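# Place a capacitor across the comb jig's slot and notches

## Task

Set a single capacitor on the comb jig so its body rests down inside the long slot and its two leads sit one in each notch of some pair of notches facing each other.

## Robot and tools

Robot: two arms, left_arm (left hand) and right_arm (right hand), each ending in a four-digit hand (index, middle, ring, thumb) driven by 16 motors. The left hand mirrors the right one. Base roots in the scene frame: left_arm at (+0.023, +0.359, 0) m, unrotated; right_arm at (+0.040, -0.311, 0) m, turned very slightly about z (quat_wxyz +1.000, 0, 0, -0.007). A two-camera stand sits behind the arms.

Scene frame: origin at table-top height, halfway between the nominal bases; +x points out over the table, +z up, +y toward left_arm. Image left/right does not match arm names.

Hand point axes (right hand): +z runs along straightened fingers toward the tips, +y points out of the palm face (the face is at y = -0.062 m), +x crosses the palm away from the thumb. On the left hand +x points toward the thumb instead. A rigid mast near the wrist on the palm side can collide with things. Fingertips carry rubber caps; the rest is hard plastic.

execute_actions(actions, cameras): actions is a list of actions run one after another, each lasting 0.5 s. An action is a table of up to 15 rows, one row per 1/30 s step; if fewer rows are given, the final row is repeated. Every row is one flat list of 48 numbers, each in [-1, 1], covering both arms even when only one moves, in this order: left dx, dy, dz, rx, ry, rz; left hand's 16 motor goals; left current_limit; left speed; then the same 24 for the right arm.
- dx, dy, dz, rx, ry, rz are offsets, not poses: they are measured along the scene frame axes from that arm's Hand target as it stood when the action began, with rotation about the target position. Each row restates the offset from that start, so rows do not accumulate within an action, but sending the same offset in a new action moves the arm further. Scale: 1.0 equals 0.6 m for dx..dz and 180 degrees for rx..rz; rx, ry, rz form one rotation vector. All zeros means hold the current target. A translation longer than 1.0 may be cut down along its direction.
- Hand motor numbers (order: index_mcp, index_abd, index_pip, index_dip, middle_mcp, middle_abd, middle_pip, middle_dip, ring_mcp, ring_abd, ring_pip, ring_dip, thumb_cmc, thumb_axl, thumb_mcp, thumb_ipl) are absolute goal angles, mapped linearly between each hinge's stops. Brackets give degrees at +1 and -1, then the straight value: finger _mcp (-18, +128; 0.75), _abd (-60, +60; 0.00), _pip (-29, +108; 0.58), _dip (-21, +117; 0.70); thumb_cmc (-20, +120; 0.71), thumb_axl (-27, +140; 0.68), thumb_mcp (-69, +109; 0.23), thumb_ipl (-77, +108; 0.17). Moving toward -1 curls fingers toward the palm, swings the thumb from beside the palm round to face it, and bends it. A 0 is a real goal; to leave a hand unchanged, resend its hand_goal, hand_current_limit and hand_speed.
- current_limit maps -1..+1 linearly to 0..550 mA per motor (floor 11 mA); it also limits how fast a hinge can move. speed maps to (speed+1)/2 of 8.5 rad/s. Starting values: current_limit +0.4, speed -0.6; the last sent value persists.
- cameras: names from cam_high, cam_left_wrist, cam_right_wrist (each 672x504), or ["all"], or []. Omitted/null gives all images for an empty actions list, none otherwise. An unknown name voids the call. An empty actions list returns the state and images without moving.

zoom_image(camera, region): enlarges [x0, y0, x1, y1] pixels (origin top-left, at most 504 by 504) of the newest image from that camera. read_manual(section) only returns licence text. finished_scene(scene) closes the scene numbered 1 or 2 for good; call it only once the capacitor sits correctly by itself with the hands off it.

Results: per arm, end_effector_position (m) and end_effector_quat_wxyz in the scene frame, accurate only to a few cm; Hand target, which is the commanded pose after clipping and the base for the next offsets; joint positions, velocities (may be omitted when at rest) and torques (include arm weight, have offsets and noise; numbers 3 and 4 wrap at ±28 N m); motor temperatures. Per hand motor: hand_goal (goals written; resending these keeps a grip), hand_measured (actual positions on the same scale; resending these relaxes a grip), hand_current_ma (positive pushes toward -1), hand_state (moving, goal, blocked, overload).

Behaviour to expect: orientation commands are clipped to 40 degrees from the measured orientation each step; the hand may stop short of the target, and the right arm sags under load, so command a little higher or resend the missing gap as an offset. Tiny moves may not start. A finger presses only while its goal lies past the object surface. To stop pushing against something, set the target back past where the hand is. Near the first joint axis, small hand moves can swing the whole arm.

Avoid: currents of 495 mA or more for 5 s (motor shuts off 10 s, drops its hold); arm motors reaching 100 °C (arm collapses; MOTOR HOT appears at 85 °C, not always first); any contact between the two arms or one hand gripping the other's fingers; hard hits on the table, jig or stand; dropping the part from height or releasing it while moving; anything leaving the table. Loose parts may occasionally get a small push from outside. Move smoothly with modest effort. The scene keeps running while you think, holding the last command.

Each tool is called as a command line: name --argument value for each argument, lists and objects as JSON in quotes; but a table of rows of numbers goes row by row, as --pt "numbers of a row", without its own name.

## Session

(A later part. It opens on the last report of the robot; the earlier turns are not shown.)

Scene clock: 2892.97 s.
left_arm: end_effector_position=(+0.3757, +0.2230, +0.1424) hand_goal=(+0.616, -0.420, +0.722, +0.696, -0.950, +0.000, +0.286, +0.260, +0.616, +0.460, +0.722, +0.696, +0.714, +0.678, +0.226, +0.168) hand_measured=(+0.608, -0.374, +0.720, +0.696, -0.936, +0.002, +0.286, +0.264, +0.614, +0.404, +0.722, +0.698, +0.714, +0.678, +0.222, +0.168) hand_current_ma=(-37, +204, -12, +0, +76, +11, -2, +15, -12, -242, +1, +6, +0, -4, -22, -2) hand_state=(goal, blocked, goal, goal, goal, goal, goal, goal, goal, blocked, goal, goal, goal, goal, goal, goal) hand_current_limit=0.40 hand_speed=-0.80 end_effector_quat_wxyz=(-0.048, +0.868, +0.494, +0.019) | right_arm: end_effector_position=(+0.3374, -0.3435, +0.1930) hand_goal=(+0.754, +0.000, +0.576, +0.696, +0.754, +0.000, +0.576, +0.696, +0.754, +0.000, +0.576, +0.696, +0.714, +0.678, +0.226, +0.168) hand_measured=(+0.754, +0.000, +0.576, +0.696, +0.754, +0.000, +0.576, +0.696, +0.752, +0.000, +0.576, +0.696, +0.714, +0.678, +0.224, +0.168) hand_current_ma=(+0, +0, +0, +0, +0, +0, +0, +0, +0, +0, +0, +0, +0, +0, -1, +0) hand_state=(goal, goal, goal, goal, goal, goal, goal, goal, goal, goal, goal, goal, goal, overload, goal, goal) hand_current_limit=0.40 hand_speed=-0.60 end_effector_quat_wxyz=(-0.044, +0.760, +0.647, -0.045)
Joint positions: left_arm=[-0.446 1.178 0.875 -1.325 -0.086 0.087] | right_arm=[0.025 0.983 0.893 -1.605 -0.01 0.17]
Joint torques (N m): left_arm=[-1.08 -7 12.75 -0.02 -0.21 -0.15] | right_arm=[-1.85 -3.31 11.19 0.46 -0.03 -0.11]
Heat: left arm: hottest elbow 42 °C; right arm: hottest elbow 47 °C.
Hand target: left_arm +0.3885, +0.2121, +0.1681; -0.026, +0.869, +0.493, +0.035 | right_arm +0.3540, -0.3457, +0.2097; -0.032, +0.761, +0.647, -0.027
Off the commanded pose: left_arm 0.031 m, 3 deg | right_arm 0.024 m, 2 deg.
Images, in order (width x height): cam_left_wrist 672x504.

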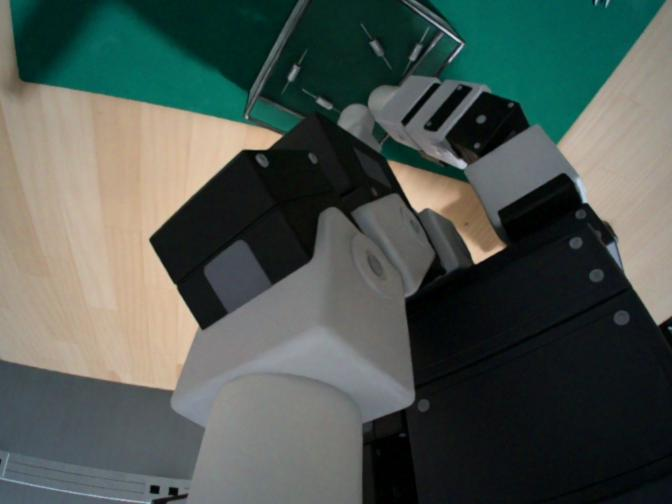

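execute_actions --actions '[[[0,0,0.1,0,0,0,0.616,-0.3,0.722,0.696,-0.95,0,0.285,0.26,0.616,0.3,0.722,0.696,0.714,0.678,0.226,0.168,0.4,-0.5,0,0,0,0,0,0,0.754,0,0.576,0.696,0.754,0,0.576,0.696,0.754,0,0.576,0.696,0.714,0.678,0.226,0.168,0.4,-0.6]],[[0.01,0.02,0.05,0,0,0,0.616,-0.3,0.722,0.696,-0.95,0,0.285,0.26,0.616,0.3,0.722,0.696,0.714,0.678,0.226,0.168,0.4,-0.5,0,0,0,0,0,0,0.754,0,0.576,0.696,0.754,0,0.576,0.696,0.754,0,0.576,0.696,0.714,0.678,0.226,0.168,0.4,-0.6]],[[0,0,0,0,0,0,0.616,-0.3,0.722,0.696,-0.95,0,0.285,0.26,0.616,0.3,0.722,0.696,0.714,0.678,0.226,0.168,0.4,-0.5,0,0,0,0,0,0,0.754,0,0.576,0.696,0.754,0,0.576,0.696,0.754,0,0.576,0.696,0.714,0.678,0.226,0.168,0.4,-0.6]]]' --cameras '["cam_left_wrist","cam_high"]'

zoom_image --camera "cam_left_wrist" --region '[280, 0, 440, 130]'

zoom_image --camera "cam_high" --region '[360, 225, 430, 290]'

Scene clock: 3140.60 s.
left_arm: end_effector_position=(+0.3819, +0.2243, +0.2358) hand_goal=(+0.616, -0.300, +0.722, +0.696, -0.950, +0.000, +0.286, +0.260, +0.616, +0.300, +0.722, +0.696, +0.714, +0.678, +0.226, +0.168) hand_measured=(+0.614, -0.302, +0.720, +0.696, -0.936, +0.002, +0.286, +0.264, +0.614, +0.302, +0.720, +0.694, +0.714, +0.678, +0.222, +0.168) hand_current_ma=(-15, -5, -12, +0, +76, +11, -2, +15, -13, +5, -14, -5, +0, -4, -22, -2) hand_state=(goal, goal, goal, goal, goal, goal, goal, goal, goal, goal, goal, goal, goal, goal, goal, goal) hand_current_limit=0.40 hand_speed=-0.50 end_effector_quat_wxyz=(-0.042, +0.870, +0.491, +0.023) | right_arm: end_effector_position=(+0.3374, -0.3435, +0.1930) hand_goal=(+0.754, +0.000, +0.576, +0.696, +0.754, +0.000, +0.576, +0.696, +0.754, +0.000, +0.576, +0.696, +0.714, +0.678, +0.226, +0.168) hand_measured=(+0.754, +0.000, +0.576, +0.696, +0.754, +0.000, +0.576, +0.696, +0.752, +0.000, +0.576, +0.696, +0.714, +0.678, +0.224, +0.168) hand_current_ma=(+0, +0, +0, +0, +0, +0, +0, +0, +0, +0, +0, +0, +0, +0, -1, +0) hand_state=(goal, goal, goal, goal, goal, goal, goal, goal, goal, goal, goal, goal, goal, overload, goal, goal) hand_current_limit=0.40 hand_speed=-0.60 end_effector_quat_wxyz=(-0.044, +0.760, +0.647, -0.045)
Joint positions: left_arm=[-0.431 1.136 1.09 -1.567 -0.087 0.111] | right_arm=[0.025 0.983 0.893 -1.605 -0.01 0.17]
Joint torques (N m): left_arm=[0.91 -6.01 13.33 -0.03 -0.26 0.01] | right_arm=[-1.85 -3.37 11.12 0.43 -0.02 -0.09]
Motor temperatures (°C): left_arm=[25 30 48 27 28 27] | right_arm=[27 27 48 28 26 27]
Heat: left arm: hottest elbow 48 °C; right arm: hottest elbow 48 °C.
Hand target: left_arm +0.3946, +0.2242, +0.2582; -0.026, +0.869, +0.493, +0.035 | right_arm +0.3540, -0.3457, +0.2097; -0.032, +0.761, +0.647, -0.027
Off the commanded pose: left_arm 0.026 m, 2 deg | right_arm 0.024 m, 2 deg.
Images, in order (width x height): cam_high 672x504, cam_left_wrist 672x504.

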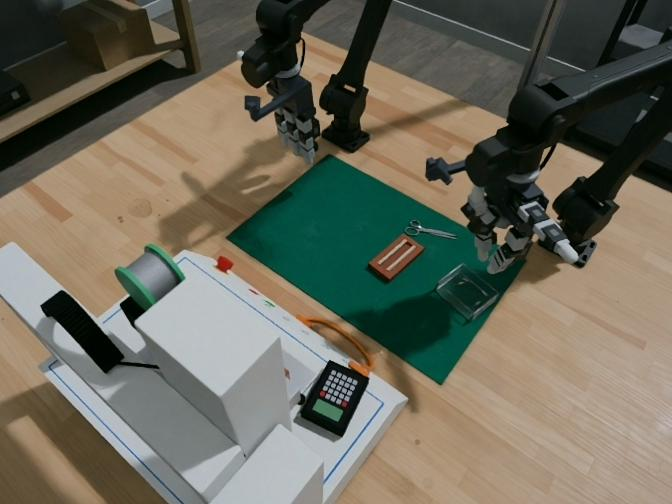

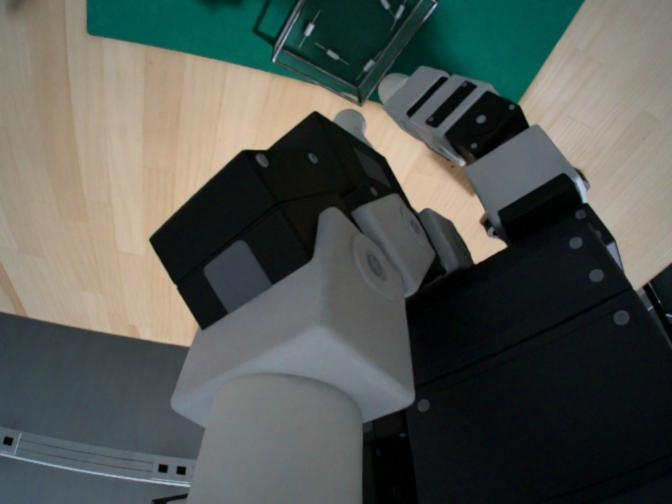

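Scaled by 3.150 from the camera's 672x504 image, which has a finer 960x720 frame.

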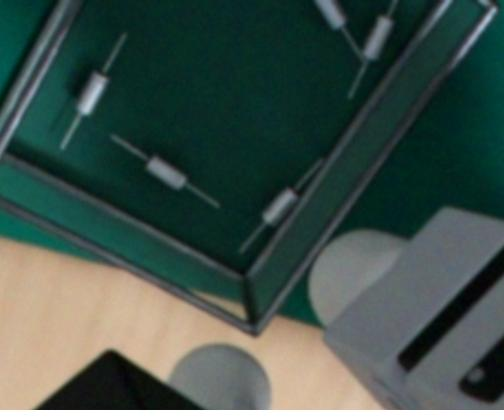

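Scaled by 7.200 from the camera's 672x504 image, which has a finer 960x720 frame.

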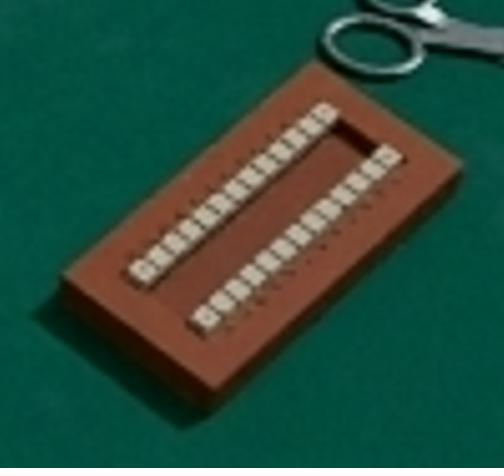

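execute_actions --actions '[[[0.0123,0.003,0,0.003,0.025,0.133,0.616,0,0.722,0.696,-0.95,0,0.285,0.26,0.616,0,0.3,0.3,0.714,0.678,0.226,0.168,0.4,-0.4,0,0,0,0,0,0,0.754,0,0.576,0.696,0.754,0,0.576,0.696,0.754,0,0.576,0.696,0.714,0.678,0.226,0.168,0.4,-0.6]],[[0,0,-0.06,0,0,0,0.616,0,0.722,0.696,-0.95,0,0.285,0.26,-0.616,0,-0.3,-0.174,0.714,0.678,0.226,0.168,0.4,-0.4,0,0,0,0,0,0,0.754,0,0.576,0.696,0.754,0,0.576,0.696,0.754,0,0.576,0.696,0.714,0.678,0.226,0.168,0.4,-0.6]],[[0,0,-0.093,0,0,0,0.616,0,0.722,0.696,-0.95,0,0.285,0.26,-0.616,0,-0.3,-0.174,0.714,0.678,0.226,0.168,0.4,-0.4,0,0,0,0,0,0,0.754,0,0.576,0.696,0.754,0,0.576,0.696,0.754,0,0.576,0.696,0.714,0.678,0.226,0.168,0.4,-0.6]]]' --cameras '["cam_left_wrist"]'

zoom_image --camera "cam_left_wrist" --region '[260, 0, 440, 160]'

Scene clock: 3891.13 s.
left_arm: end_effector_position=(+0.3997, +0.2324, +0.1677) hand_goal=(+0.616, +0.000, +0.722, +0.696, -0.950, +0.000, +0.286, +0.260, -0.616, +0.000, -0.300, -0.174, +0.714, +0.678, +0.226, +0.168) hand_measured=(+0.614, -0.002, +0.720, +0.696, -0.936, +0.002, +0.286, +0.264, -0.596, +0.002, -0.296, -0.172, +0.714, +0.678, +0.222, +0.168) hand_current_ma=(-12, -13, -12, +0, +71, +11, -2, +15, +102, +12, +20, +12, -3, -4, -22, -2) hand_state=(goal, goal, goal, goal, goal, goal, goal, goal, goal, goal, goal, goal, goal, goal, goal, goal) hand_current_limit=0.40 hand_speed=-0.40 end_effector_quat_wxyz=(-0.057, +0.747, +0.662, -0.005) | right_arm: end_effector_position=(+0.3374, -0.3435, +0.1930) hand_goal=(+0.754, +0.000, +0.576, +0.696, +0.754, +0.000, +0.576, +0.696, +0.754, +0.000, +0.576, +0.696, +0.714, +0.678, +0.226, +0.168) hand_measured=(+0.754, +0.000, +0.576, +0.696, +0.754, +0.000, +0.576, +0.696, +0.752, +0.000, +0.576, +0.696, +0.714, +0.678, +0.224, +0.168) hand_current_ma=(+0, +0, +0, +0, +0, +0, +0, +0, +0, +0, +0, +0, +0, +0, -1, +0) hand_state=(goal, goal, goal, goal, goal, goal, goal, goal, goal, goal, goal, goal, goal, overload, goal, goal) hand_current_limit=0.40 hand_speed=-0.60 end_effector_quat_wxyz=(-0.044, +0.760, +0.647, -0.045)
Joint positions: left_arm=[-0.464 1.279 1.034 -1.435 -0.033 -0.346] | right_arm=[0.025 0.983 0.893 -1.605 -0.01 0.17]
Joint torques (N m): left_arm=[-1.2 -7.06 9.28 0.5 -0.29 -0.18] | right_arm=[-2.02 -3.25 11.02 0.49 -0.02 -0.14]
Heat: left arm: hottest elbow 51 °C; right arm: hottest elbow 49 °C.
Hand target: left_arm +0.4018, +0.2259, +0.1664; -0.056, +0.748, +0.661, -0.003 | right_arm +0.3540, -0.3457, +0.2097; -0.032, +0.761, +0.647, -0.027
Off the commanded pose: left_arm 0.007 m, 0 deg | right_arm 0.024 m, 2 deg.
Images, in order (width x height): cam_left_wrist 672x504.

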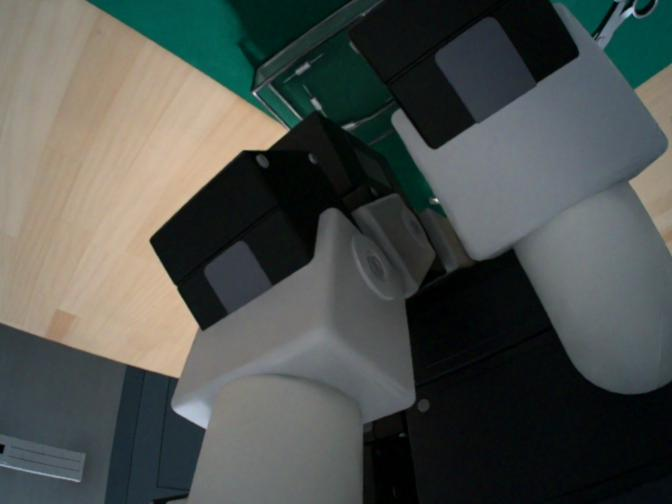

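Scaled by 2.800 from the camera's 672x504 image, which has a finer 960x720 frame.

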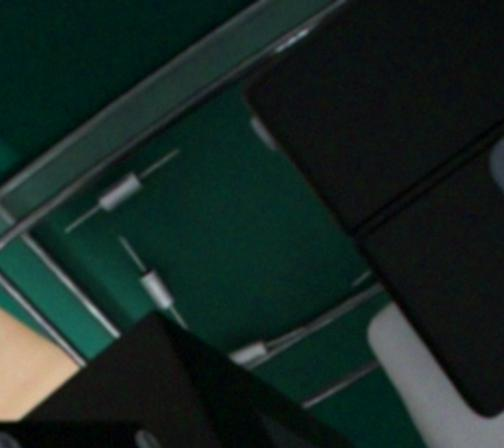

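execute_actions --actions '[[[0,0,0.02,0,0,0,0.616,0,0.722,0.696,0.97,0,-0.3,0,0.97,0,-0.3,-0.174,0.714,0.678,0.226,0.168,0.4,-0.3,0,0,0,0,0,0,0.754,0,0.576,0.696,0.754,0,0.576,0.696,0.754,0,0.576,0.696,0.714,0.678,0.226,0.168,0.4,-0.6]],[[0,0,0,0,0,0,0.616,0,0.722,0.696,0.97,0,-0.3,0,0.97,0,-0.3,-0.174,0.714,0.678,0.226,0.168,0.4,-0.3,0,0,0,0,0,0,0.754,0,0.576,0.696,0.754,0,0.576,0.696,0.754,0,0.576,0.696,0.714,0.678,0.226,0.168,0.4,-0.6]],[[0,0,0,0,0,0,0.616,0,0.722,0.696,0.97,0,0.97,0.97,0.97,0,0.97,0.97,0.714,0.678,0.226,0.168,0.4,-0.3,0,0,0,0,0,0,0.754,0,0.576,0.696,0.754,0,0.576,0.696,0.754,0,0.576,0.696,0.714,0.678,0.226,0.168,0.4,-0.6]],[[0,0,-0.02,0,0,0,0.616,0,0.722,0.696,0.97,0,0.97,0.97,0.97,0,0.97,0.97,0.714,0.678,0.226,0.168,0.4,-0.3,0,0,0,0,0,0,0.754,0,0.576,0.696,0.754,0,0.576,0.696,0.754,0,0.576,0.696,0.714,0.678,0.226,0.168,0.4,-0.6]]]' --cameras '["cam_left_wrist"]'

zoom_image --camera "cam_left_wrist" --region '[230, 0, 430, 180]'

Scene clock: 3925.73 s.
left_arm: end_effector_position=(+0.3998, +0.2323, +0.1677) hand_goal=(+0.616, +0.000, +0.722, +0.696, +0.970, +0.000, +0.970, +0.970, +0.970, +0.000, +0.970, +0.970, +0.714, +0.678, +0.226, +0.168) hand_measured=(+0.614, -0.002, +0.720, +0.696, +0.964, +0.002, +0.962, +0.966, +0.964, +0.002, +0.964, +0.966, +0.714, +0.678, +0.222, +0.168) hand_current_ma=(-12, -13, -12, +0, -31, +11, -35, -18, -34, +12, -32, -16, -3, -4, -22, -2) hand_state=(goal, goal, goal, goal, goal, goal, goal, goal, goal, goal, goal, goal, goal, goal, goal, goal) hand_current_limit=0.40 hand_speed=-0.30 end_effector_quat_wxyz=(-0.057, +0.747, +0.662, -0.005) | right_arm: end_effector_position=(+0.3374, -0.3435, +0.1930) hand_goal=(+0.754, +0.000, +0.576, +0.696, +0.754, +0.000, +0.576, +0.696, +0.754, +0.000, +0.576, +0.696, +0.714, +0.678, +0.226, +0.168) hand_measured=(+0.754, +0.000, +0.576, +0.696, +0.754, +0.000, +0.576, +0.696, +0.752, +0.000, +0.576, +0.696, +0.714, +0.678, +0.224, +0.168) hand_current_ma=(+0, +0, +0, +0, +0, +0, +0, +0, +0, +0, +0, +0, +0, +0, -1, +0) hand_state=(goal, goal, goal, goal, goal, goal, goal, goal, goal, goal, goal, goal, goal, overload, goal, goal) hand_current_limit=0.40 hand_speed=-0.60 end_effector_quat_wxyz=(-0.044, +0.760, +0.647, -0.045)
Joint positions: left_arm=[-0.464 1.279 1.034 -1.435 -0.033 -0.346] | right_arm=[0.025 0.983 0.893 -1.605 -0.01 0.17]
Joint torques (N m): left_arm=[-1.2 -6.59 9.18 0.25 -0.24 -0.17] | right_arm=[-1.73 -3.31 11.08 0.43 -0.02 -0.11]
Heat: left arm: hottest elbow 48 °C; right arm: hottest elbow 49 °C.
Hand target: left_arm +0.4018, +0.2259, +0.1664; -0.056, +0.748, +0.661, -0.003 | right_arm +0.3540, -0.3457, +0.2097; -0.032, +0.761, +0.647, -0.027
Off the commanded pose: left_arm 0.007 m, 0 deg | right_arm 0.024 m, 2 deg.
Images, in order (width x height): cam_left_wrist 672x504.

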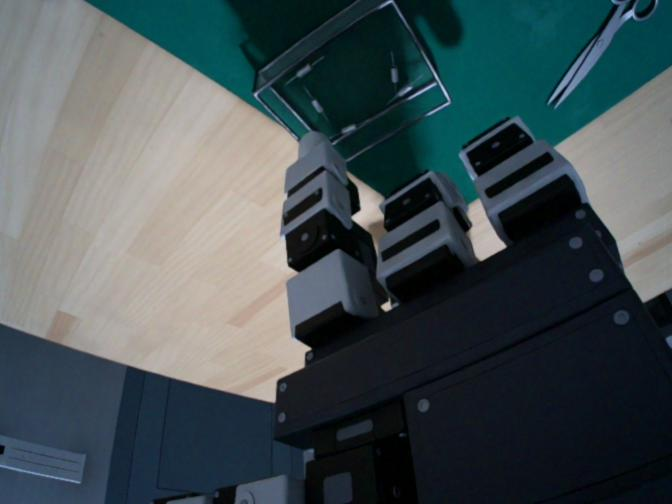

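Scaled by 2.520 from the camera's 672x504 image, which has a finer 960x720 frame.

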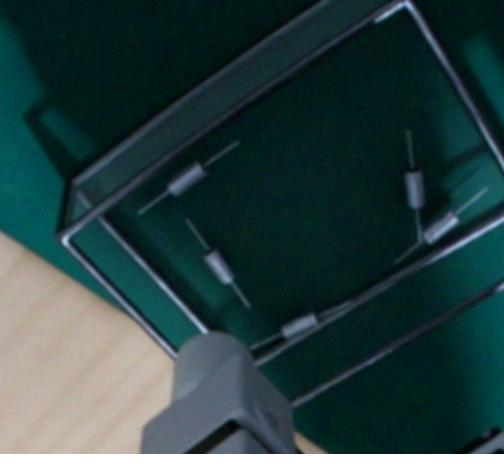

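execute_actions --actions '[[[0,0,-0.05,0,0,0,0.616,0,0.722,0.696,0.97,0,0.97,0.97,0.97,0,0.97,0.97,0.714,0.678,0.226,0.168,0.4,-0.3,0,0,0,0,0,0,0.754,0,0.576,0.696,0.754,0,0.576,0.696,0.754,0,0.576,0.696,0.714,0.678,0.226,0.168,0.4,-0.6]]]' --cameras '["cam_left_wrist","cam_high"]'

zoom_image --camera "cam_left_wrist" --region '[230, 0, 430, 180]'

zoom_image --camera "cam_high" --region '[420, 230, 520, 330]'

Scene clock: 3973.50 s.
left_arm: end_effector_position=(+0.4014, +0.2315, +0.1409) hand_goal=(+0.616, +0.000, +0.722, +0.696, +0.970, +0.000, +0.970, +0.970, +0.970, +0.000, +0.970, +0.970, +0.714, +0.678, +0.226, +0.168) hand_measured=(+0.614, -0.002, +0.720, +0.696, +0.964, +0.002, +0.964, +0.966, +0.964, +0.002, +0.964, +0.966, +0.714, +0.678, +0.222, +0.168) hand_current_ma=(-11, -13, -12, +0, -31, +11, -31, -18, -34, +11, -29, -16, -3, -4, -22, -2) hand_state=(goal, goal, goal, goal, goal, goal, goal, goal, goal, goal, goal, goal, goal, goal, goal, goal) hand_current_limit=0.40 hand_speed=-0.30 end_effector_quat_wxyz=(-0.053, +0.747, +0.663, -0.004) | right_arm: end_effector_position=(+0.3374, -0.3435, +0.1930) hand_goal=(+0.754, +0.000, +0.576, +0.696, +0.754, +0.000, +0.576, +0.696, +0.754, +0.000, +0.576, +0.696, +0.714, +0.678, +0.226, +0.168) hand_measured=(+0.754, +0.000, +0.576, +0.696, +0.754, +0.000, +0.576, +0.696, +0.752, +0.000, +0.576, +0.696, +0.714, +0.678, +0.224, +0.168) hand_current_ma=(+0, +0, +0, +0, +0, +0, +0, +0, +0, +0, +0, +0, +0, +0, -1, +0) hand_state=(goal, goal, goal, goal, goal, goal, goal, goal, goal, goal, goal, goal, goal, overload, goal, goal) hand_current_limit=0.40 hand_speed=-0.60 end_effector_quat_wxyz=(-0.044, +0.760, +0.647, -0.045)
Joint positions: left_arm=[-0.464 1.3 0.978 -1.35 -0.033 -0.346] | right_arm=[0.025 0.983 0.893 -1.605 -0.01 0.17]
Joint torques (N m): left_arm=[-1.26 -6.42 8.75 0.27 -0.23 -0.17] | right_arm=[-1.79 -3.55 11.15 0.38 0 -0.1]
Heat: left arm: hottest elbow 46 °C; right arm: hottest elbow 49 °C.
Hand target: left_arm +0.4018, +0.2260, +0.1362; -0.057, +0.748, +0.661, -0.003 | right_arm +0.3540, -0.3457, +0.2097; -0.032, +0.761, +0.647, -0.027
Off the commanded pose: left_arm 0.007 m, 0 deg | right_arm 0.024 m, 2 deg.
Images, in order (width x height): cam_high 672x504, cam_left_wrist 672x504.

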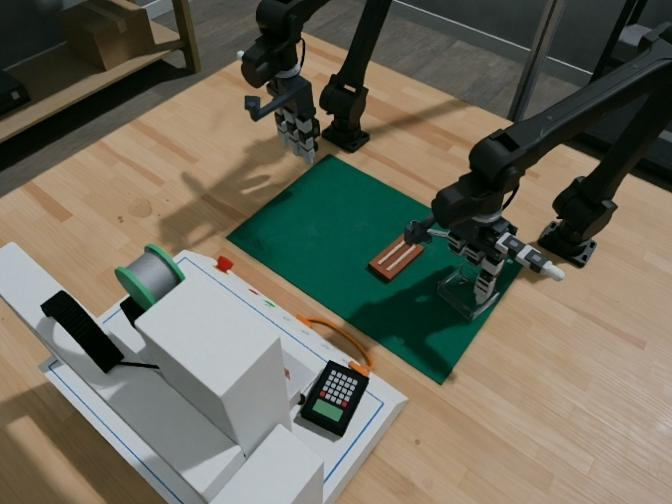

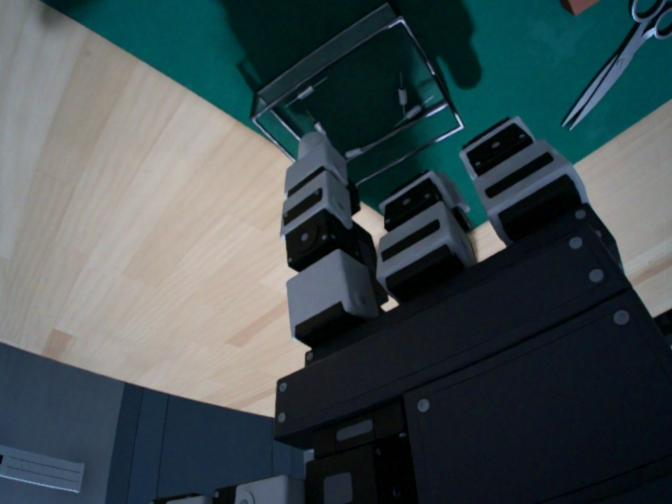

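Scaled by 2.520 from the camera's 672x504 image, which has a finer 960x720 frame.

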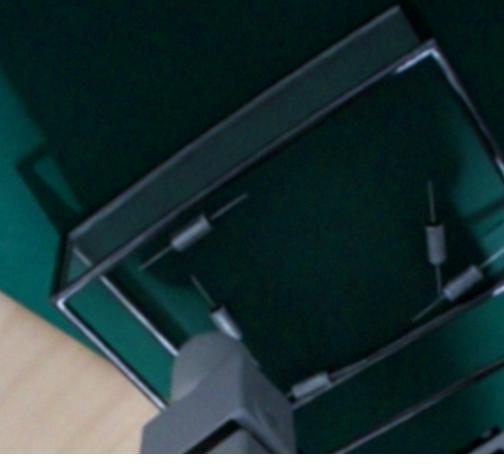

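Scaled by 5.040 from the camera's 672x504 image, which has a finer 960x720 frame.

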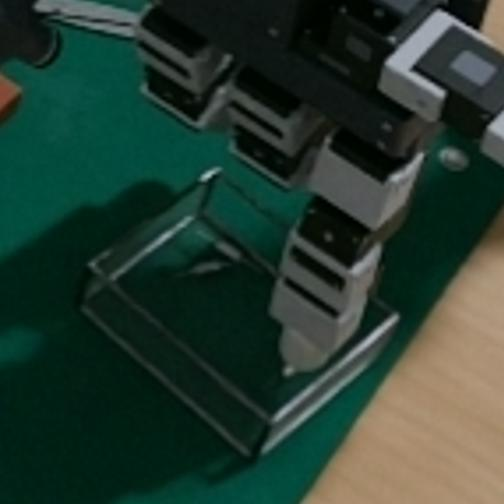

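execute_actions --actions '[[[0,0,0.1,0,0,0,0.616,0,0.722,0.696,0.97,0,0.97,0.97,0.97,0,0.97,0.97,0.714,0.678,0.226,0.168,0.4,-0.3,0,0,0,0,0,0,0.754,0,0.576,0.696,0.754,0,0.576,0.696,0.754,0,0.576,0.696,0.714,0.678,0.226,0.168,0.4,-0.6]],[[-0.0243,0.0153,-0.03,0,0,0,0.616,0,0.722,0.696,0.97,0,0.97,0.97,0.97,0,0.97,0.97,0.714,0.678,0.226,0.168,0.4,-0.3,0,0,0,0,0,0,0.754,0,0.576,0.696,0.754,0,0.576,0.696,0.754,0,0.576,0.696,0.714,0.678,0.226,0.168,0.4,-0.6]],[[0,0,-0.05,0,0,0,0.616,0,0.722,0.696,0.97,0,0.97,0.97,0.97,0,0.97,0.97,0.714,0.678,0.226,0.168,0.4,-0.3,0,0,0,0,0,0,0.754,0,0.576,0.696,0.754,0,0.576,0.696,0.754,0,0.576,0.696,0.714,0.678,0.226,0.168,0.4,-0.6]],[[0,0,-0.02,0,0,0,0.616,0,0.722,0.696,0.97,0,0.97,0.97,0.97,0,0.97,0.97,0.714,0.678,0.226,0.168,0.4,-0.3,0,0,0,0,0,0,0.754,0,0.576,0.696,0.754,0,0.576,0.696,0.754,0,0.576,0.696,0.714,0.678,0.226,0.168,0.4,-0.6]]]' --cameras '["cam_left_wrist","cam_high"]'

zoom_image --camera "cam_left_wrist" --region '[230, 0, 430, 180]'

zoom_image --camera "cam_high" --region '[440, 250, 520, 330]'

Scene clock: 4035.60 s.
left_arm: end_effector_position=(+0.3874, +0.2385, +0.1433) hand_goal=(+0.616, +0.000, +0.722, +0.696, +0.970, +0.000, +0.970, +0.970, +0.970, +0.000, +0.970, +0.970, +0.714, +0.678, +0.226, +0.168) hand_measured=(+0.614, -0.002, +0.720, +0.696, +0.964, +0.002, +0.964, +0.966, +0.964, +0.002, +0.964, +0.966, +0.714, +0.678, +0.222, +0.168) hand_current_ma=(-10, -12, -12, +0, -31, +11, -31, -18, -34, +11, -28, -16, -3, -4, -22, -2) hand_state=(goal, goal, goal, goal, goal, goal, goal, goal, goal, goal, goal, goal, goal, goal, goal, goal) hand_current_limit=0.40 hand_speed=-0.30 end_effector_quat_wxyz=(-0.050, +0.747, +0.663, -0.002) | right_arm: end_effector_position=(+0.3374, -0.3435, +0.1930) hand_goal=(+0.754, +0.000, +0.576, +0.696, +0.754, +0.000, +0.576, +0.696, +0.754, +0.000, +0.576, +0.696, +0.714, +0.678, +0.226, +0.168) hand_measured=(+0.754, +0.000, +0.576, +0.696, +0.754, +0.000, +0.576, +0.696, +0.752, +0.000, +0.576, +0.696, +0.714, +0.678, +0.224, +0.168) hand_current_ma=(+0, +0, +0, +0, +0, +0, +0, +0, +0, +0, +0, +0, +0, +0, -1, +0) hand_state=(goal, goal, goal, goal, goal, goal, goal, goal, goal, goal, goal, goal, goal, overload, goal, goal) hand_current_limit=0.40 hand_speed=-0.60 end_effector_quat_wxyz=(-0.044, +0.760, +0.647, -0.045)
Joint positions: left_arm=[-0.464 1.251 0.941 -1.355 -0.033 -0.346] | right_arm=[0.025 0.983 0.893 -1.605 -0.01 0.17]
Joint torques (N m): left_arm=[-0.91 -5.48 8.36 0.29 -0.26 -0.13] | right_arm=[-1.73 -3.02 11.21 0.5 -0.05 -0.11]
Heat: left arm: hottest elbow 44 °C; right arm: hottest elbow 49 °C.
Hand target: left_arm +0.3873, +0.2351, +0.1364; -0.056, +0.748, +0.661, -0.003 | right_arm +0.3540, -0.3457, +0.2097; -0.032, +0.761, +0.647, -0.027
Off the commanded pose: left_arm 0.008 m, 1 deg | right_arm 0.024 m, 2 deg.
Images, in order (width x height): cam_high 672x504, cam_left_wrist 672x504.

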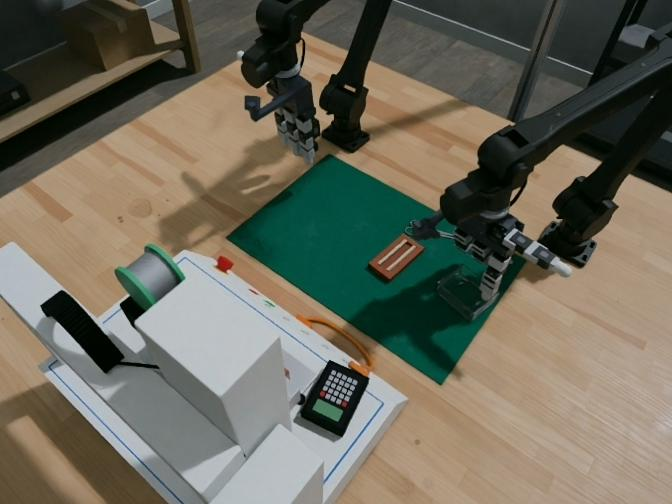

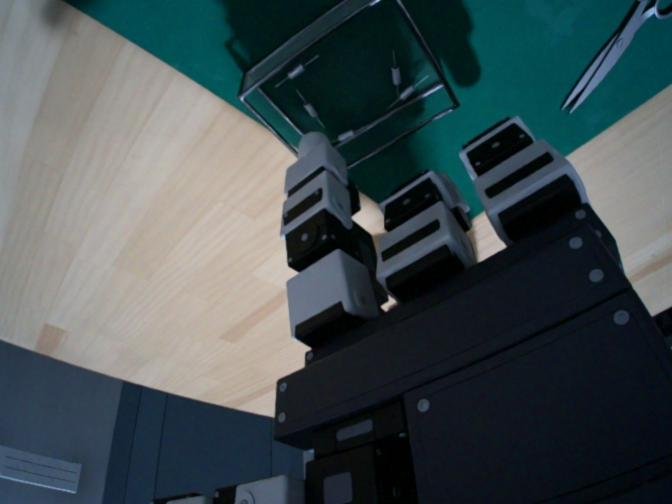

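Scaled by 2.520 from the camera's 672x504 image, which has a finer 960x720 frame.

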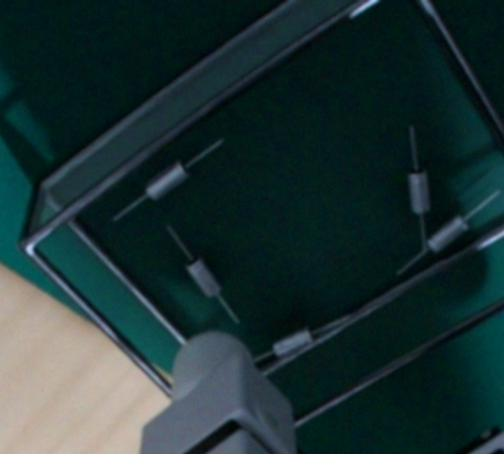

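Scaled by 6.300 from the camera's 672x504 image, which has a finer 960x720 frame.

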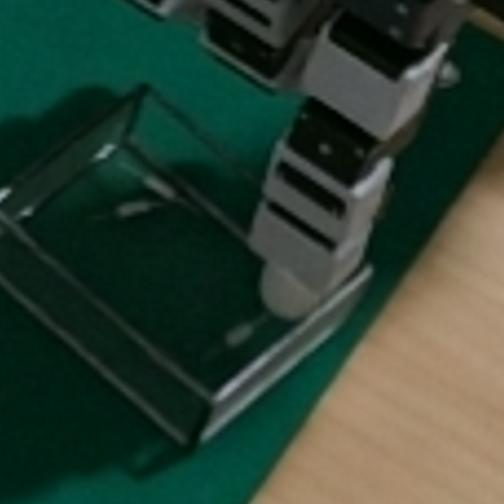

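execute_actions --actions '[[[0.0088,0.0035,-0.015,0,0,0,0.616,0,0.722,0.696,0.97,0,0.97,0.97,0.97,0,0.97,0.97,0.714,0.678,0.226,0.168,0.4,-0.3,0,0,0,0,0,0,0.754,0,0.576,0.696,0.754,0,0.576,0.696,0.754,0,0.576,0.696,0.714,0.678,0.226,0.168,0.4,-0.6]]]' --cameras '["cam_left_wrist","cam_high"]'

zoom_image --camera "cam_left_wrist" --region '[230, 0, 430, 180]'

zoom_image --camera "cam_high" --region '[440, 250, 520, 330]'

Scene clock: 4051.53 s.
left_arm: end_effector_position=(+0.3905, +0.2371, +0.1332) hand_goal=(+0.616, +0.000, +0.722, +0.696, +0.970, +0.000, +0.970, +0.970, +0.970, +0.000, +0.970, +0.970, +0.714, +0.678, +0.226, +0.168) hand_measured=(+0.614, -0.002, +0.720, +0.696, +0.964, +0.002, +0.964, +0.966, +0.964, +0.002, +0.964, +0.966, +0.714, +0.678, +0.222, +0.168) hand_current_ma=(-10, -12, -12, +0, -31, +11, -30, -18, -34, +11, -28, -16, -3, -4, -22, -2) hand_state=(goal, goal, goal, goal, goal, goal, goal, goal, goal, goal, goal, goal, goal, goal, goal, goal) hand_current_limit=0.40 hand_speed=-0.30 end_effector_quat_wxyz=(-0.051, +0.747, +0.663, -0.002) | right_arm: end_effector_position=(+0.3374, -0.3435, +0.1930) hand_goal=(+0.754, +0.000, +0.576, +0.696, +0.754, +0.000, +0.576, +0.696, +0.754, +0.000, +0.576, +0.696, +0.714, +0.678, +0.226, +0.168) hand_measured=(+0.754, +0.000, +0.576, +0.696, +0.754, +0.000, +0.576, +0.696, +0.752, +0.000, +0.576, +0.696, +0.714, +0.678, +0.224, +0.168) hand_current_ma=(+0, +0, +0, +0, +0, +0, +0, +0, +0, +0, +0, +0, +0, +0, -1, +0) hand_state=(goal, goal, goal, goal, goal, goal, goal, goal, goal, goal, goal, goal, goal, overload, goal, goal) hand_current_limit=0.40 hand_speed=-0.60 end_effector_quat_wxyz=(-0.044, +0.760, +0.647, -0.045)
Joint positions: left_arm=[-0.464 1.271 0.931 -1.327 -0.034 -0.346] | right_arm=[0.025 0.983 0.893 -1.605 -0.01 0.17]
Joint torques (N m): left_arm=[-0.03 -5.83 8.4 0.27 -0.29 -0.02] | right_arm=[-1.9 -3.43 11.15 0.39 -0.01 -0.09]
Heat: left arm: hottest elbow 44 °C; right arm: hottest elbow 49 °C.
Hand target: left_arm +0.3926, +0.2373, +0.1273; -0.057, +0.748, +0.661, -0.003 | right_arm +0.3540, -0.3457, +0.2097; -0.032, +0.761, +0.647, -0.027
Off the commanded pose: left_arm 0.006 m, 1 deg | right_arm 0.024 m, 2 deg.
Images, in order (width x height): cam_high 672x504, cam_left_wrist 672x504.

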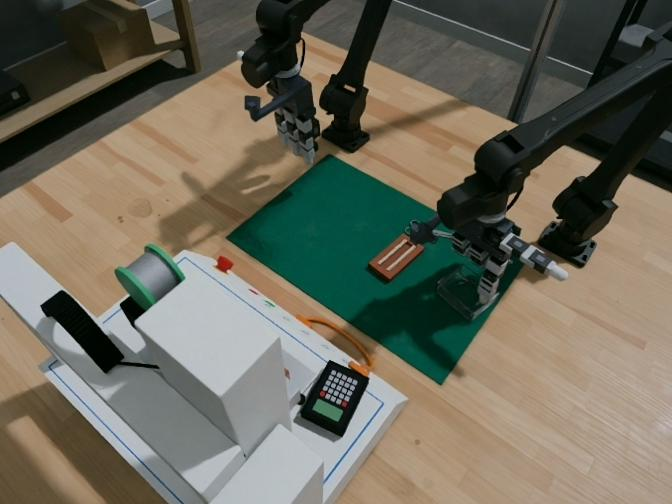

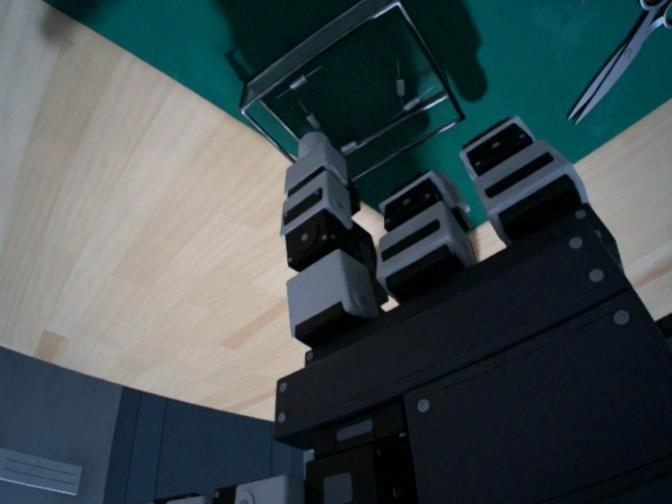

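Scaled by 2.520 from the camera's 672x504 image, which has a finer 960x720 frame.

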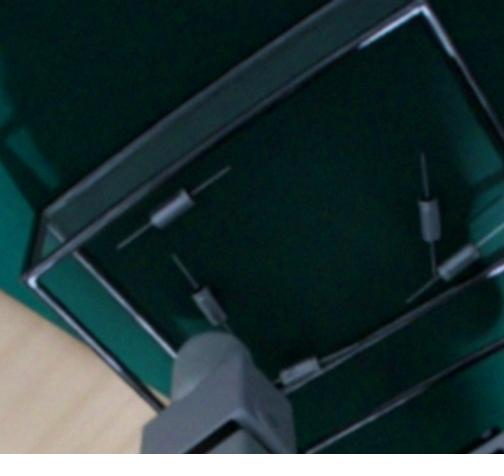

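Scaled by 6.300 from the camera's 672x504 image, which has a finer 960x720 frame.

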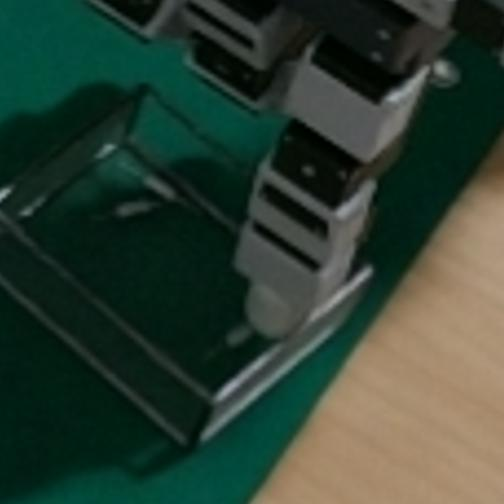

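execute_actions --actions '[[[0.0105,-0.001,-0.012,0,0,0,0.616,0,0.722,0.696,0.97,0,0.97,0.97,0.97,0,0.97,0.97,0.714,0.678,0.226,0.168,0.4,-0.3,0,0,0,0,0,0,0.754,0,0.576,0.696,0.754,0,0.576,0.696,0.754,0,0.576,0.696,0.714,0.678,0.226,0.168,0.4,-0.6]]]' --cameras '["cam_left_wrist","cam_high"]'

zoom_image --camera "cam_left_wrist" --region '[230, 0, 430, 180]'

zoom_image --camera "cam_high" --region '[440, 250, 520, 330]'

Scene clock: 4072.73 s.
left_arm: end_effector_position=(+0.3955, +0.2353, +0.1278) hand_goal=(+0.616, +0.000, +0.722, +0.696, +0.970, +0.000, +0.970, +0.970, +0.970, +0.000, +0.970, +0.970, +0.714, +0.678, +0.226, +0.168) hand_measured=(+0.614, +0.000, +0.722, +0.696, +0.964, +0.002, +0.964, +0.966, +0.964, +0.002, +0.964, +0.966, +0.714, +0.678, +0.222, +0.168) hand_current_ma=(-8, -1, +0, +1, -31, +10, -30, -18, -34, +10, -27, -16, -3, -4, -22, -2) hand_state=(goal, goal, goal, goal, goal, goal, goal, goal, goal, goal, goal, goal, goal, goal, goal, goal) hand_current_limit=0.40 hand_speed=-0.30 end_effector_quat_wxyz=(-0.051, +0.748, +0.662, +0.000) | right_arm: end_effector_position=(+0.3374, -0.3435, +0.1930) hand_goal=(+0.754, +0.000, +0.576, +0.696, +0.754, +0.000, +0.576, +0.696, +0.754, +0.000, +0.576, +0.696, +0.714, +0.678, +0.226, +0.168) hand_measured=(+0.754, +0.000, +0.576, +0.696, +0.754, +0.000, +0.576, +0.696, +0.752, +0.000, +0.576, +0.696, +0.714, +0.678, +0.224, +0.168) hand_current_ma=(+0, +0, +0, +0, +0, +0, +0, +0, +0, +0, +0, +0, +0, +0, -1, +0) hand_state=(goal, goal, goal, goal, goal, goal, goal, goal, goal, goal, goal, goal, goal, overload, goal, goal) hand_current_limit=0.40 hand_speed=-0.60 end_effector_quat_wxyz=(-0.044, +0.760, +0.647, -0.045)
Joint positions: left_arm=[-0.464 1.289 0.931 -1.307 -0.038 -0.345] | right_arm=[0.025 0.983 0.893 -1.605 -0.01 0.17]
Joint torques (N m): left_arm=[0.44 -5.66 8.46 0.36 -0.14 0.02] | right_arm=[-1.85 -3.49 11.08 0.4 0 -0.12]
Heat: left arm: hottest elbow 44 °C; right arm: hottest elbow 49 °C.
Hand target: left_arm +0.3988, +0.2366, +0.1200; -0.057, +0.748, +0.661, -0.003 | right_arm +0.3540, -0.3457, +0.2097; -0.032, +0.761, +0.647, -0.027
Off the commanded pose: left_arm 0.009 m, 1 deg | right_arm 0.024 m, 2 deg.
Images, in order (width x height): cam_high 672x504, cam_left_wrist 672x504.

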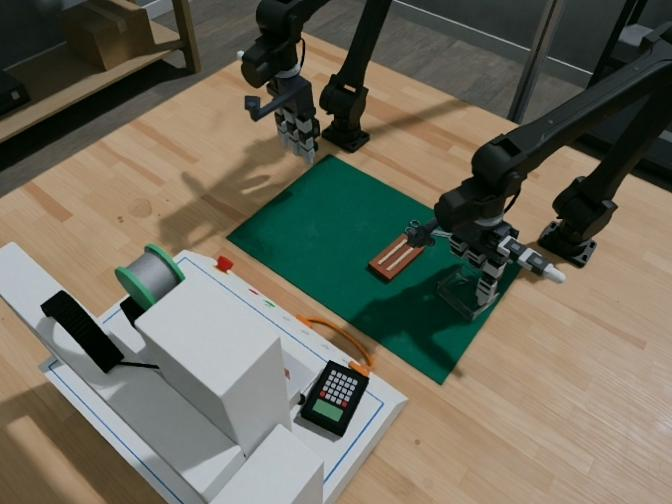

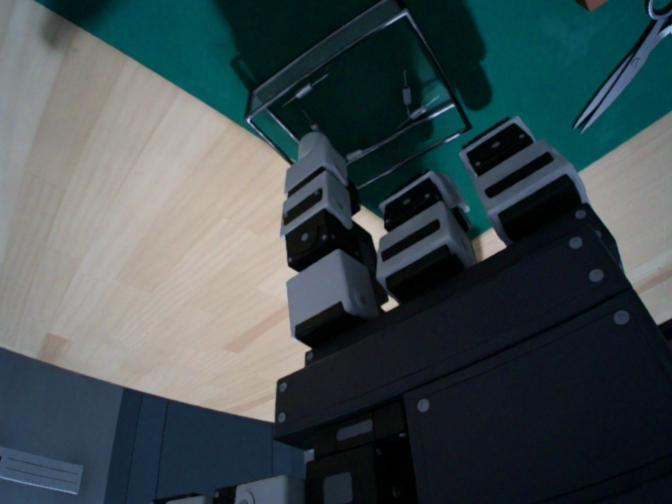

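Scaled by 2.520 from the camera's 672x504 image, which has a finer 960x720 frame.

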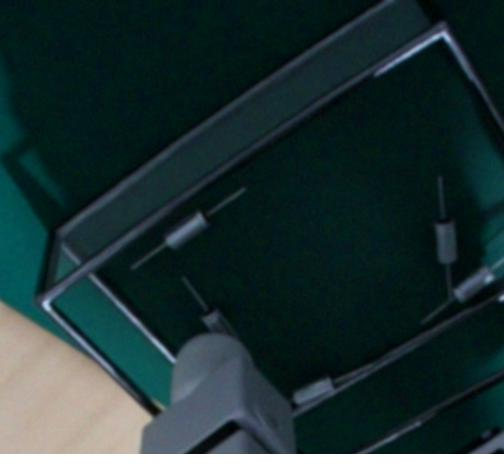

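Scaled by 6.300 from the camera's 672x504 image, which has a finer 960x720 frame.

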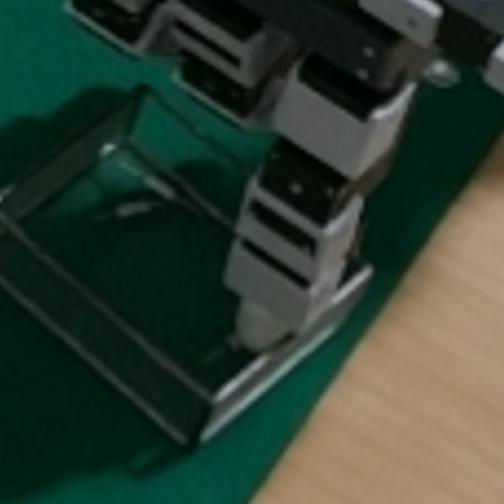

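execute_actions --actions '[[[0,0,0.07,0,0,0,0.616,0.11,0.722,0.696,0.97,0,0.97,0.97,0.97,0,0.97,0.97,0.714,0.678,0.226,0.168,0.4,-0.4,0,0,0,0,0,0,0.754,0,0.576,0.696,0.754,0,0.576,0.696,0.754,0,0.576,0.696,0.714,0.678,0.226,0.168,0.4,-0.6]],[[0,-0.018,-0.02,0,0,0,0.616,0.11,0.722,0.696,0.97,0,0.97,0.97,0.97,0,0.97,0.97,0.714,0.678,0.226,0.168,0.4,-0.4,0,0,0,0,0,0,0.754,0,0.576,0.696,0.754,0,0.576,0.696,0.754,0,0.576,0.696,0.714,0.678,0.226,0.168,0.4,-0.6]],[[0,0,-0.04,0,0,0,0.616,0.11,0.722,0.696,0.97,0,0.97,0.97,0.97,0,0.97,0.97,0.714,0.678,0.226,0.168,0.4,-0.4,0,0,0,0,0,0,0.754,0,0.576,0.696,0.754,0,0.576,0.696,0.754,0,0.576,0.696,0.714,0.678,0.226,0.168,0.4,-0.6]]]' --cameras '["cam_left_wrist","cam_high"]'

zoom_image --camera "cam_left_wrist" --region '[230, 0, 430, 180]'

zoom_image --camera "cam_high" --region '[440, 250, 520, 330]'

Scene clock: 4101.27 s.
left_arm: end_effector_position=(+0.3995, +0.2307, +0.1333) hand_goal=(+0.616, +0.110, +0.722, +0.696, +0.970, +0.000, +0.970, +0.970, +0.970, +0.000, +0.970, +0.970, +0.714, +0.678, +0.226, +0.168) hand_measured=(+0.616, +0.106, +0.722, +0.694, +0.964, +0.002, +0.964, +0.966, +0.964, +0.002, +0.964, +0.966, +0.714, +0.678, +0.222, +0.168) hand_current_ma=(+1, -18, -3, -5, -32, +10, -30, -18, -35, +9, -27, -16, -3, -4, -22, -2) hand_state=(goal, goal, goal, goal, goal, goal, goal, goal, goal, goal, goal, goal, goal, goal, goal, goal) hand_current_limit=0.40 hand_speed=-0.40 end_effector_quat_wxyz=(-0.050, +0.747, +0.663, -0.002) | right_arm: end_effector_position=(+0.3374, -0.3435, +0.1930) hand_goal=(+0.754, +0.000, +0.576, +0.696, +0.754, +0.000, +0.576, +0.696, +0.754, +0.000, +0.576, +0.696, +0.714, +0.678, +0.226, +0.168) hand_measured=(+0.754, +0.000, +0.576, +0.696, +0.754, +0.000, +0.576, +0.696, +0.752, +0.000, +0.576, +0.696, +0.714, +0.678, +0.224, +0.168) hand_current_ma=(+0, +0, +0, +0, +0, +0, +0, +0, +0, +0, +0, +0, +0, +0, -1, +0) hand_state=(goal, goal, goal, goal, goal, goal, goal, goal, goal, goal, goal, goal, goal, overload, goal, goal) hand_current_limit=0.40 hand_speed=-0.60 end_effector_quat_wxyz=(-0.044, +0.760, +0.647, -0.045)
Joint positions: left_arm=[-0.468 1.299 0.955 -1.322 -0.033 -0.35] | right_arm=[0.025 0.983 0.893 -1.605 -0.01 0.17]
Joint torques (N m): left_arm=[-1.2 -6.07 8.35 0.31 -0.23 -0.17] | right_arm=[-1.85 -3.43 11.07 0.29 0 -0.11]
Heat: left arm: hottest elbow 44 °C; right arm: hottest elbow 49 °C.
Hand target: left_arm +0.3988, +0.2258, +0.1261; -0.057, +0.748, +0.661, -0.003 | right_arm +0.3540, -0.3457, +0.2097; -0.032, +0.761, +0.647, -0.027
Off the commanded pose: left_arm 0.009 m, 1 deg | right_arm 0.024 m, 2 deg.
Images, in order (width x height): cam_high 672x504, cam_left_wrist 672x504.

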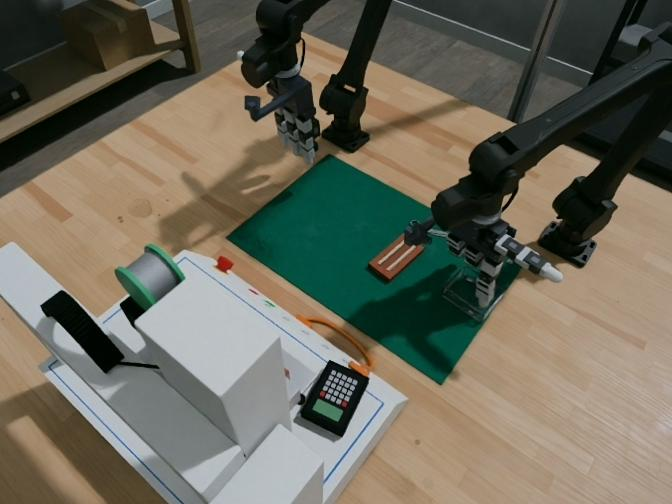

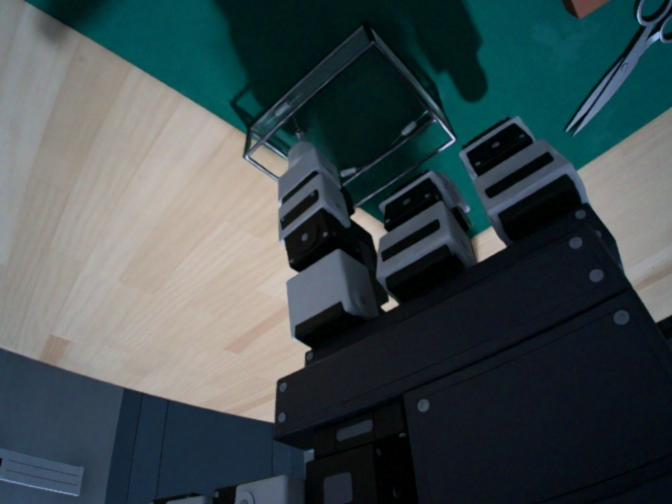

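Scaled by 2.520 from the camera's 672x504 image, which has a finer 960x720 frame.

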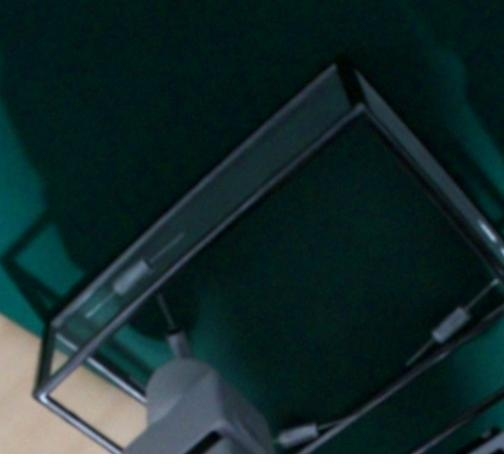

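Scaled by 6.300 from the camera's 672x504 image, which has a finer 960x720 frame.

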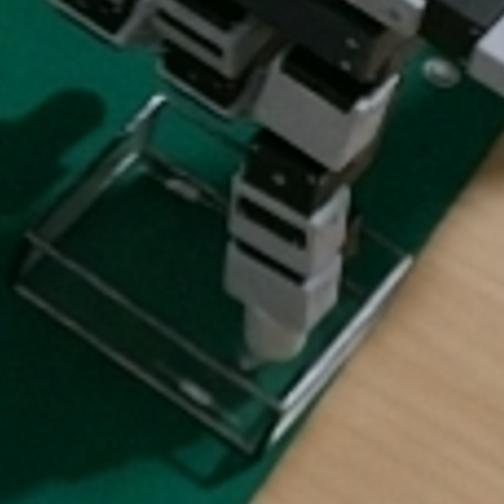

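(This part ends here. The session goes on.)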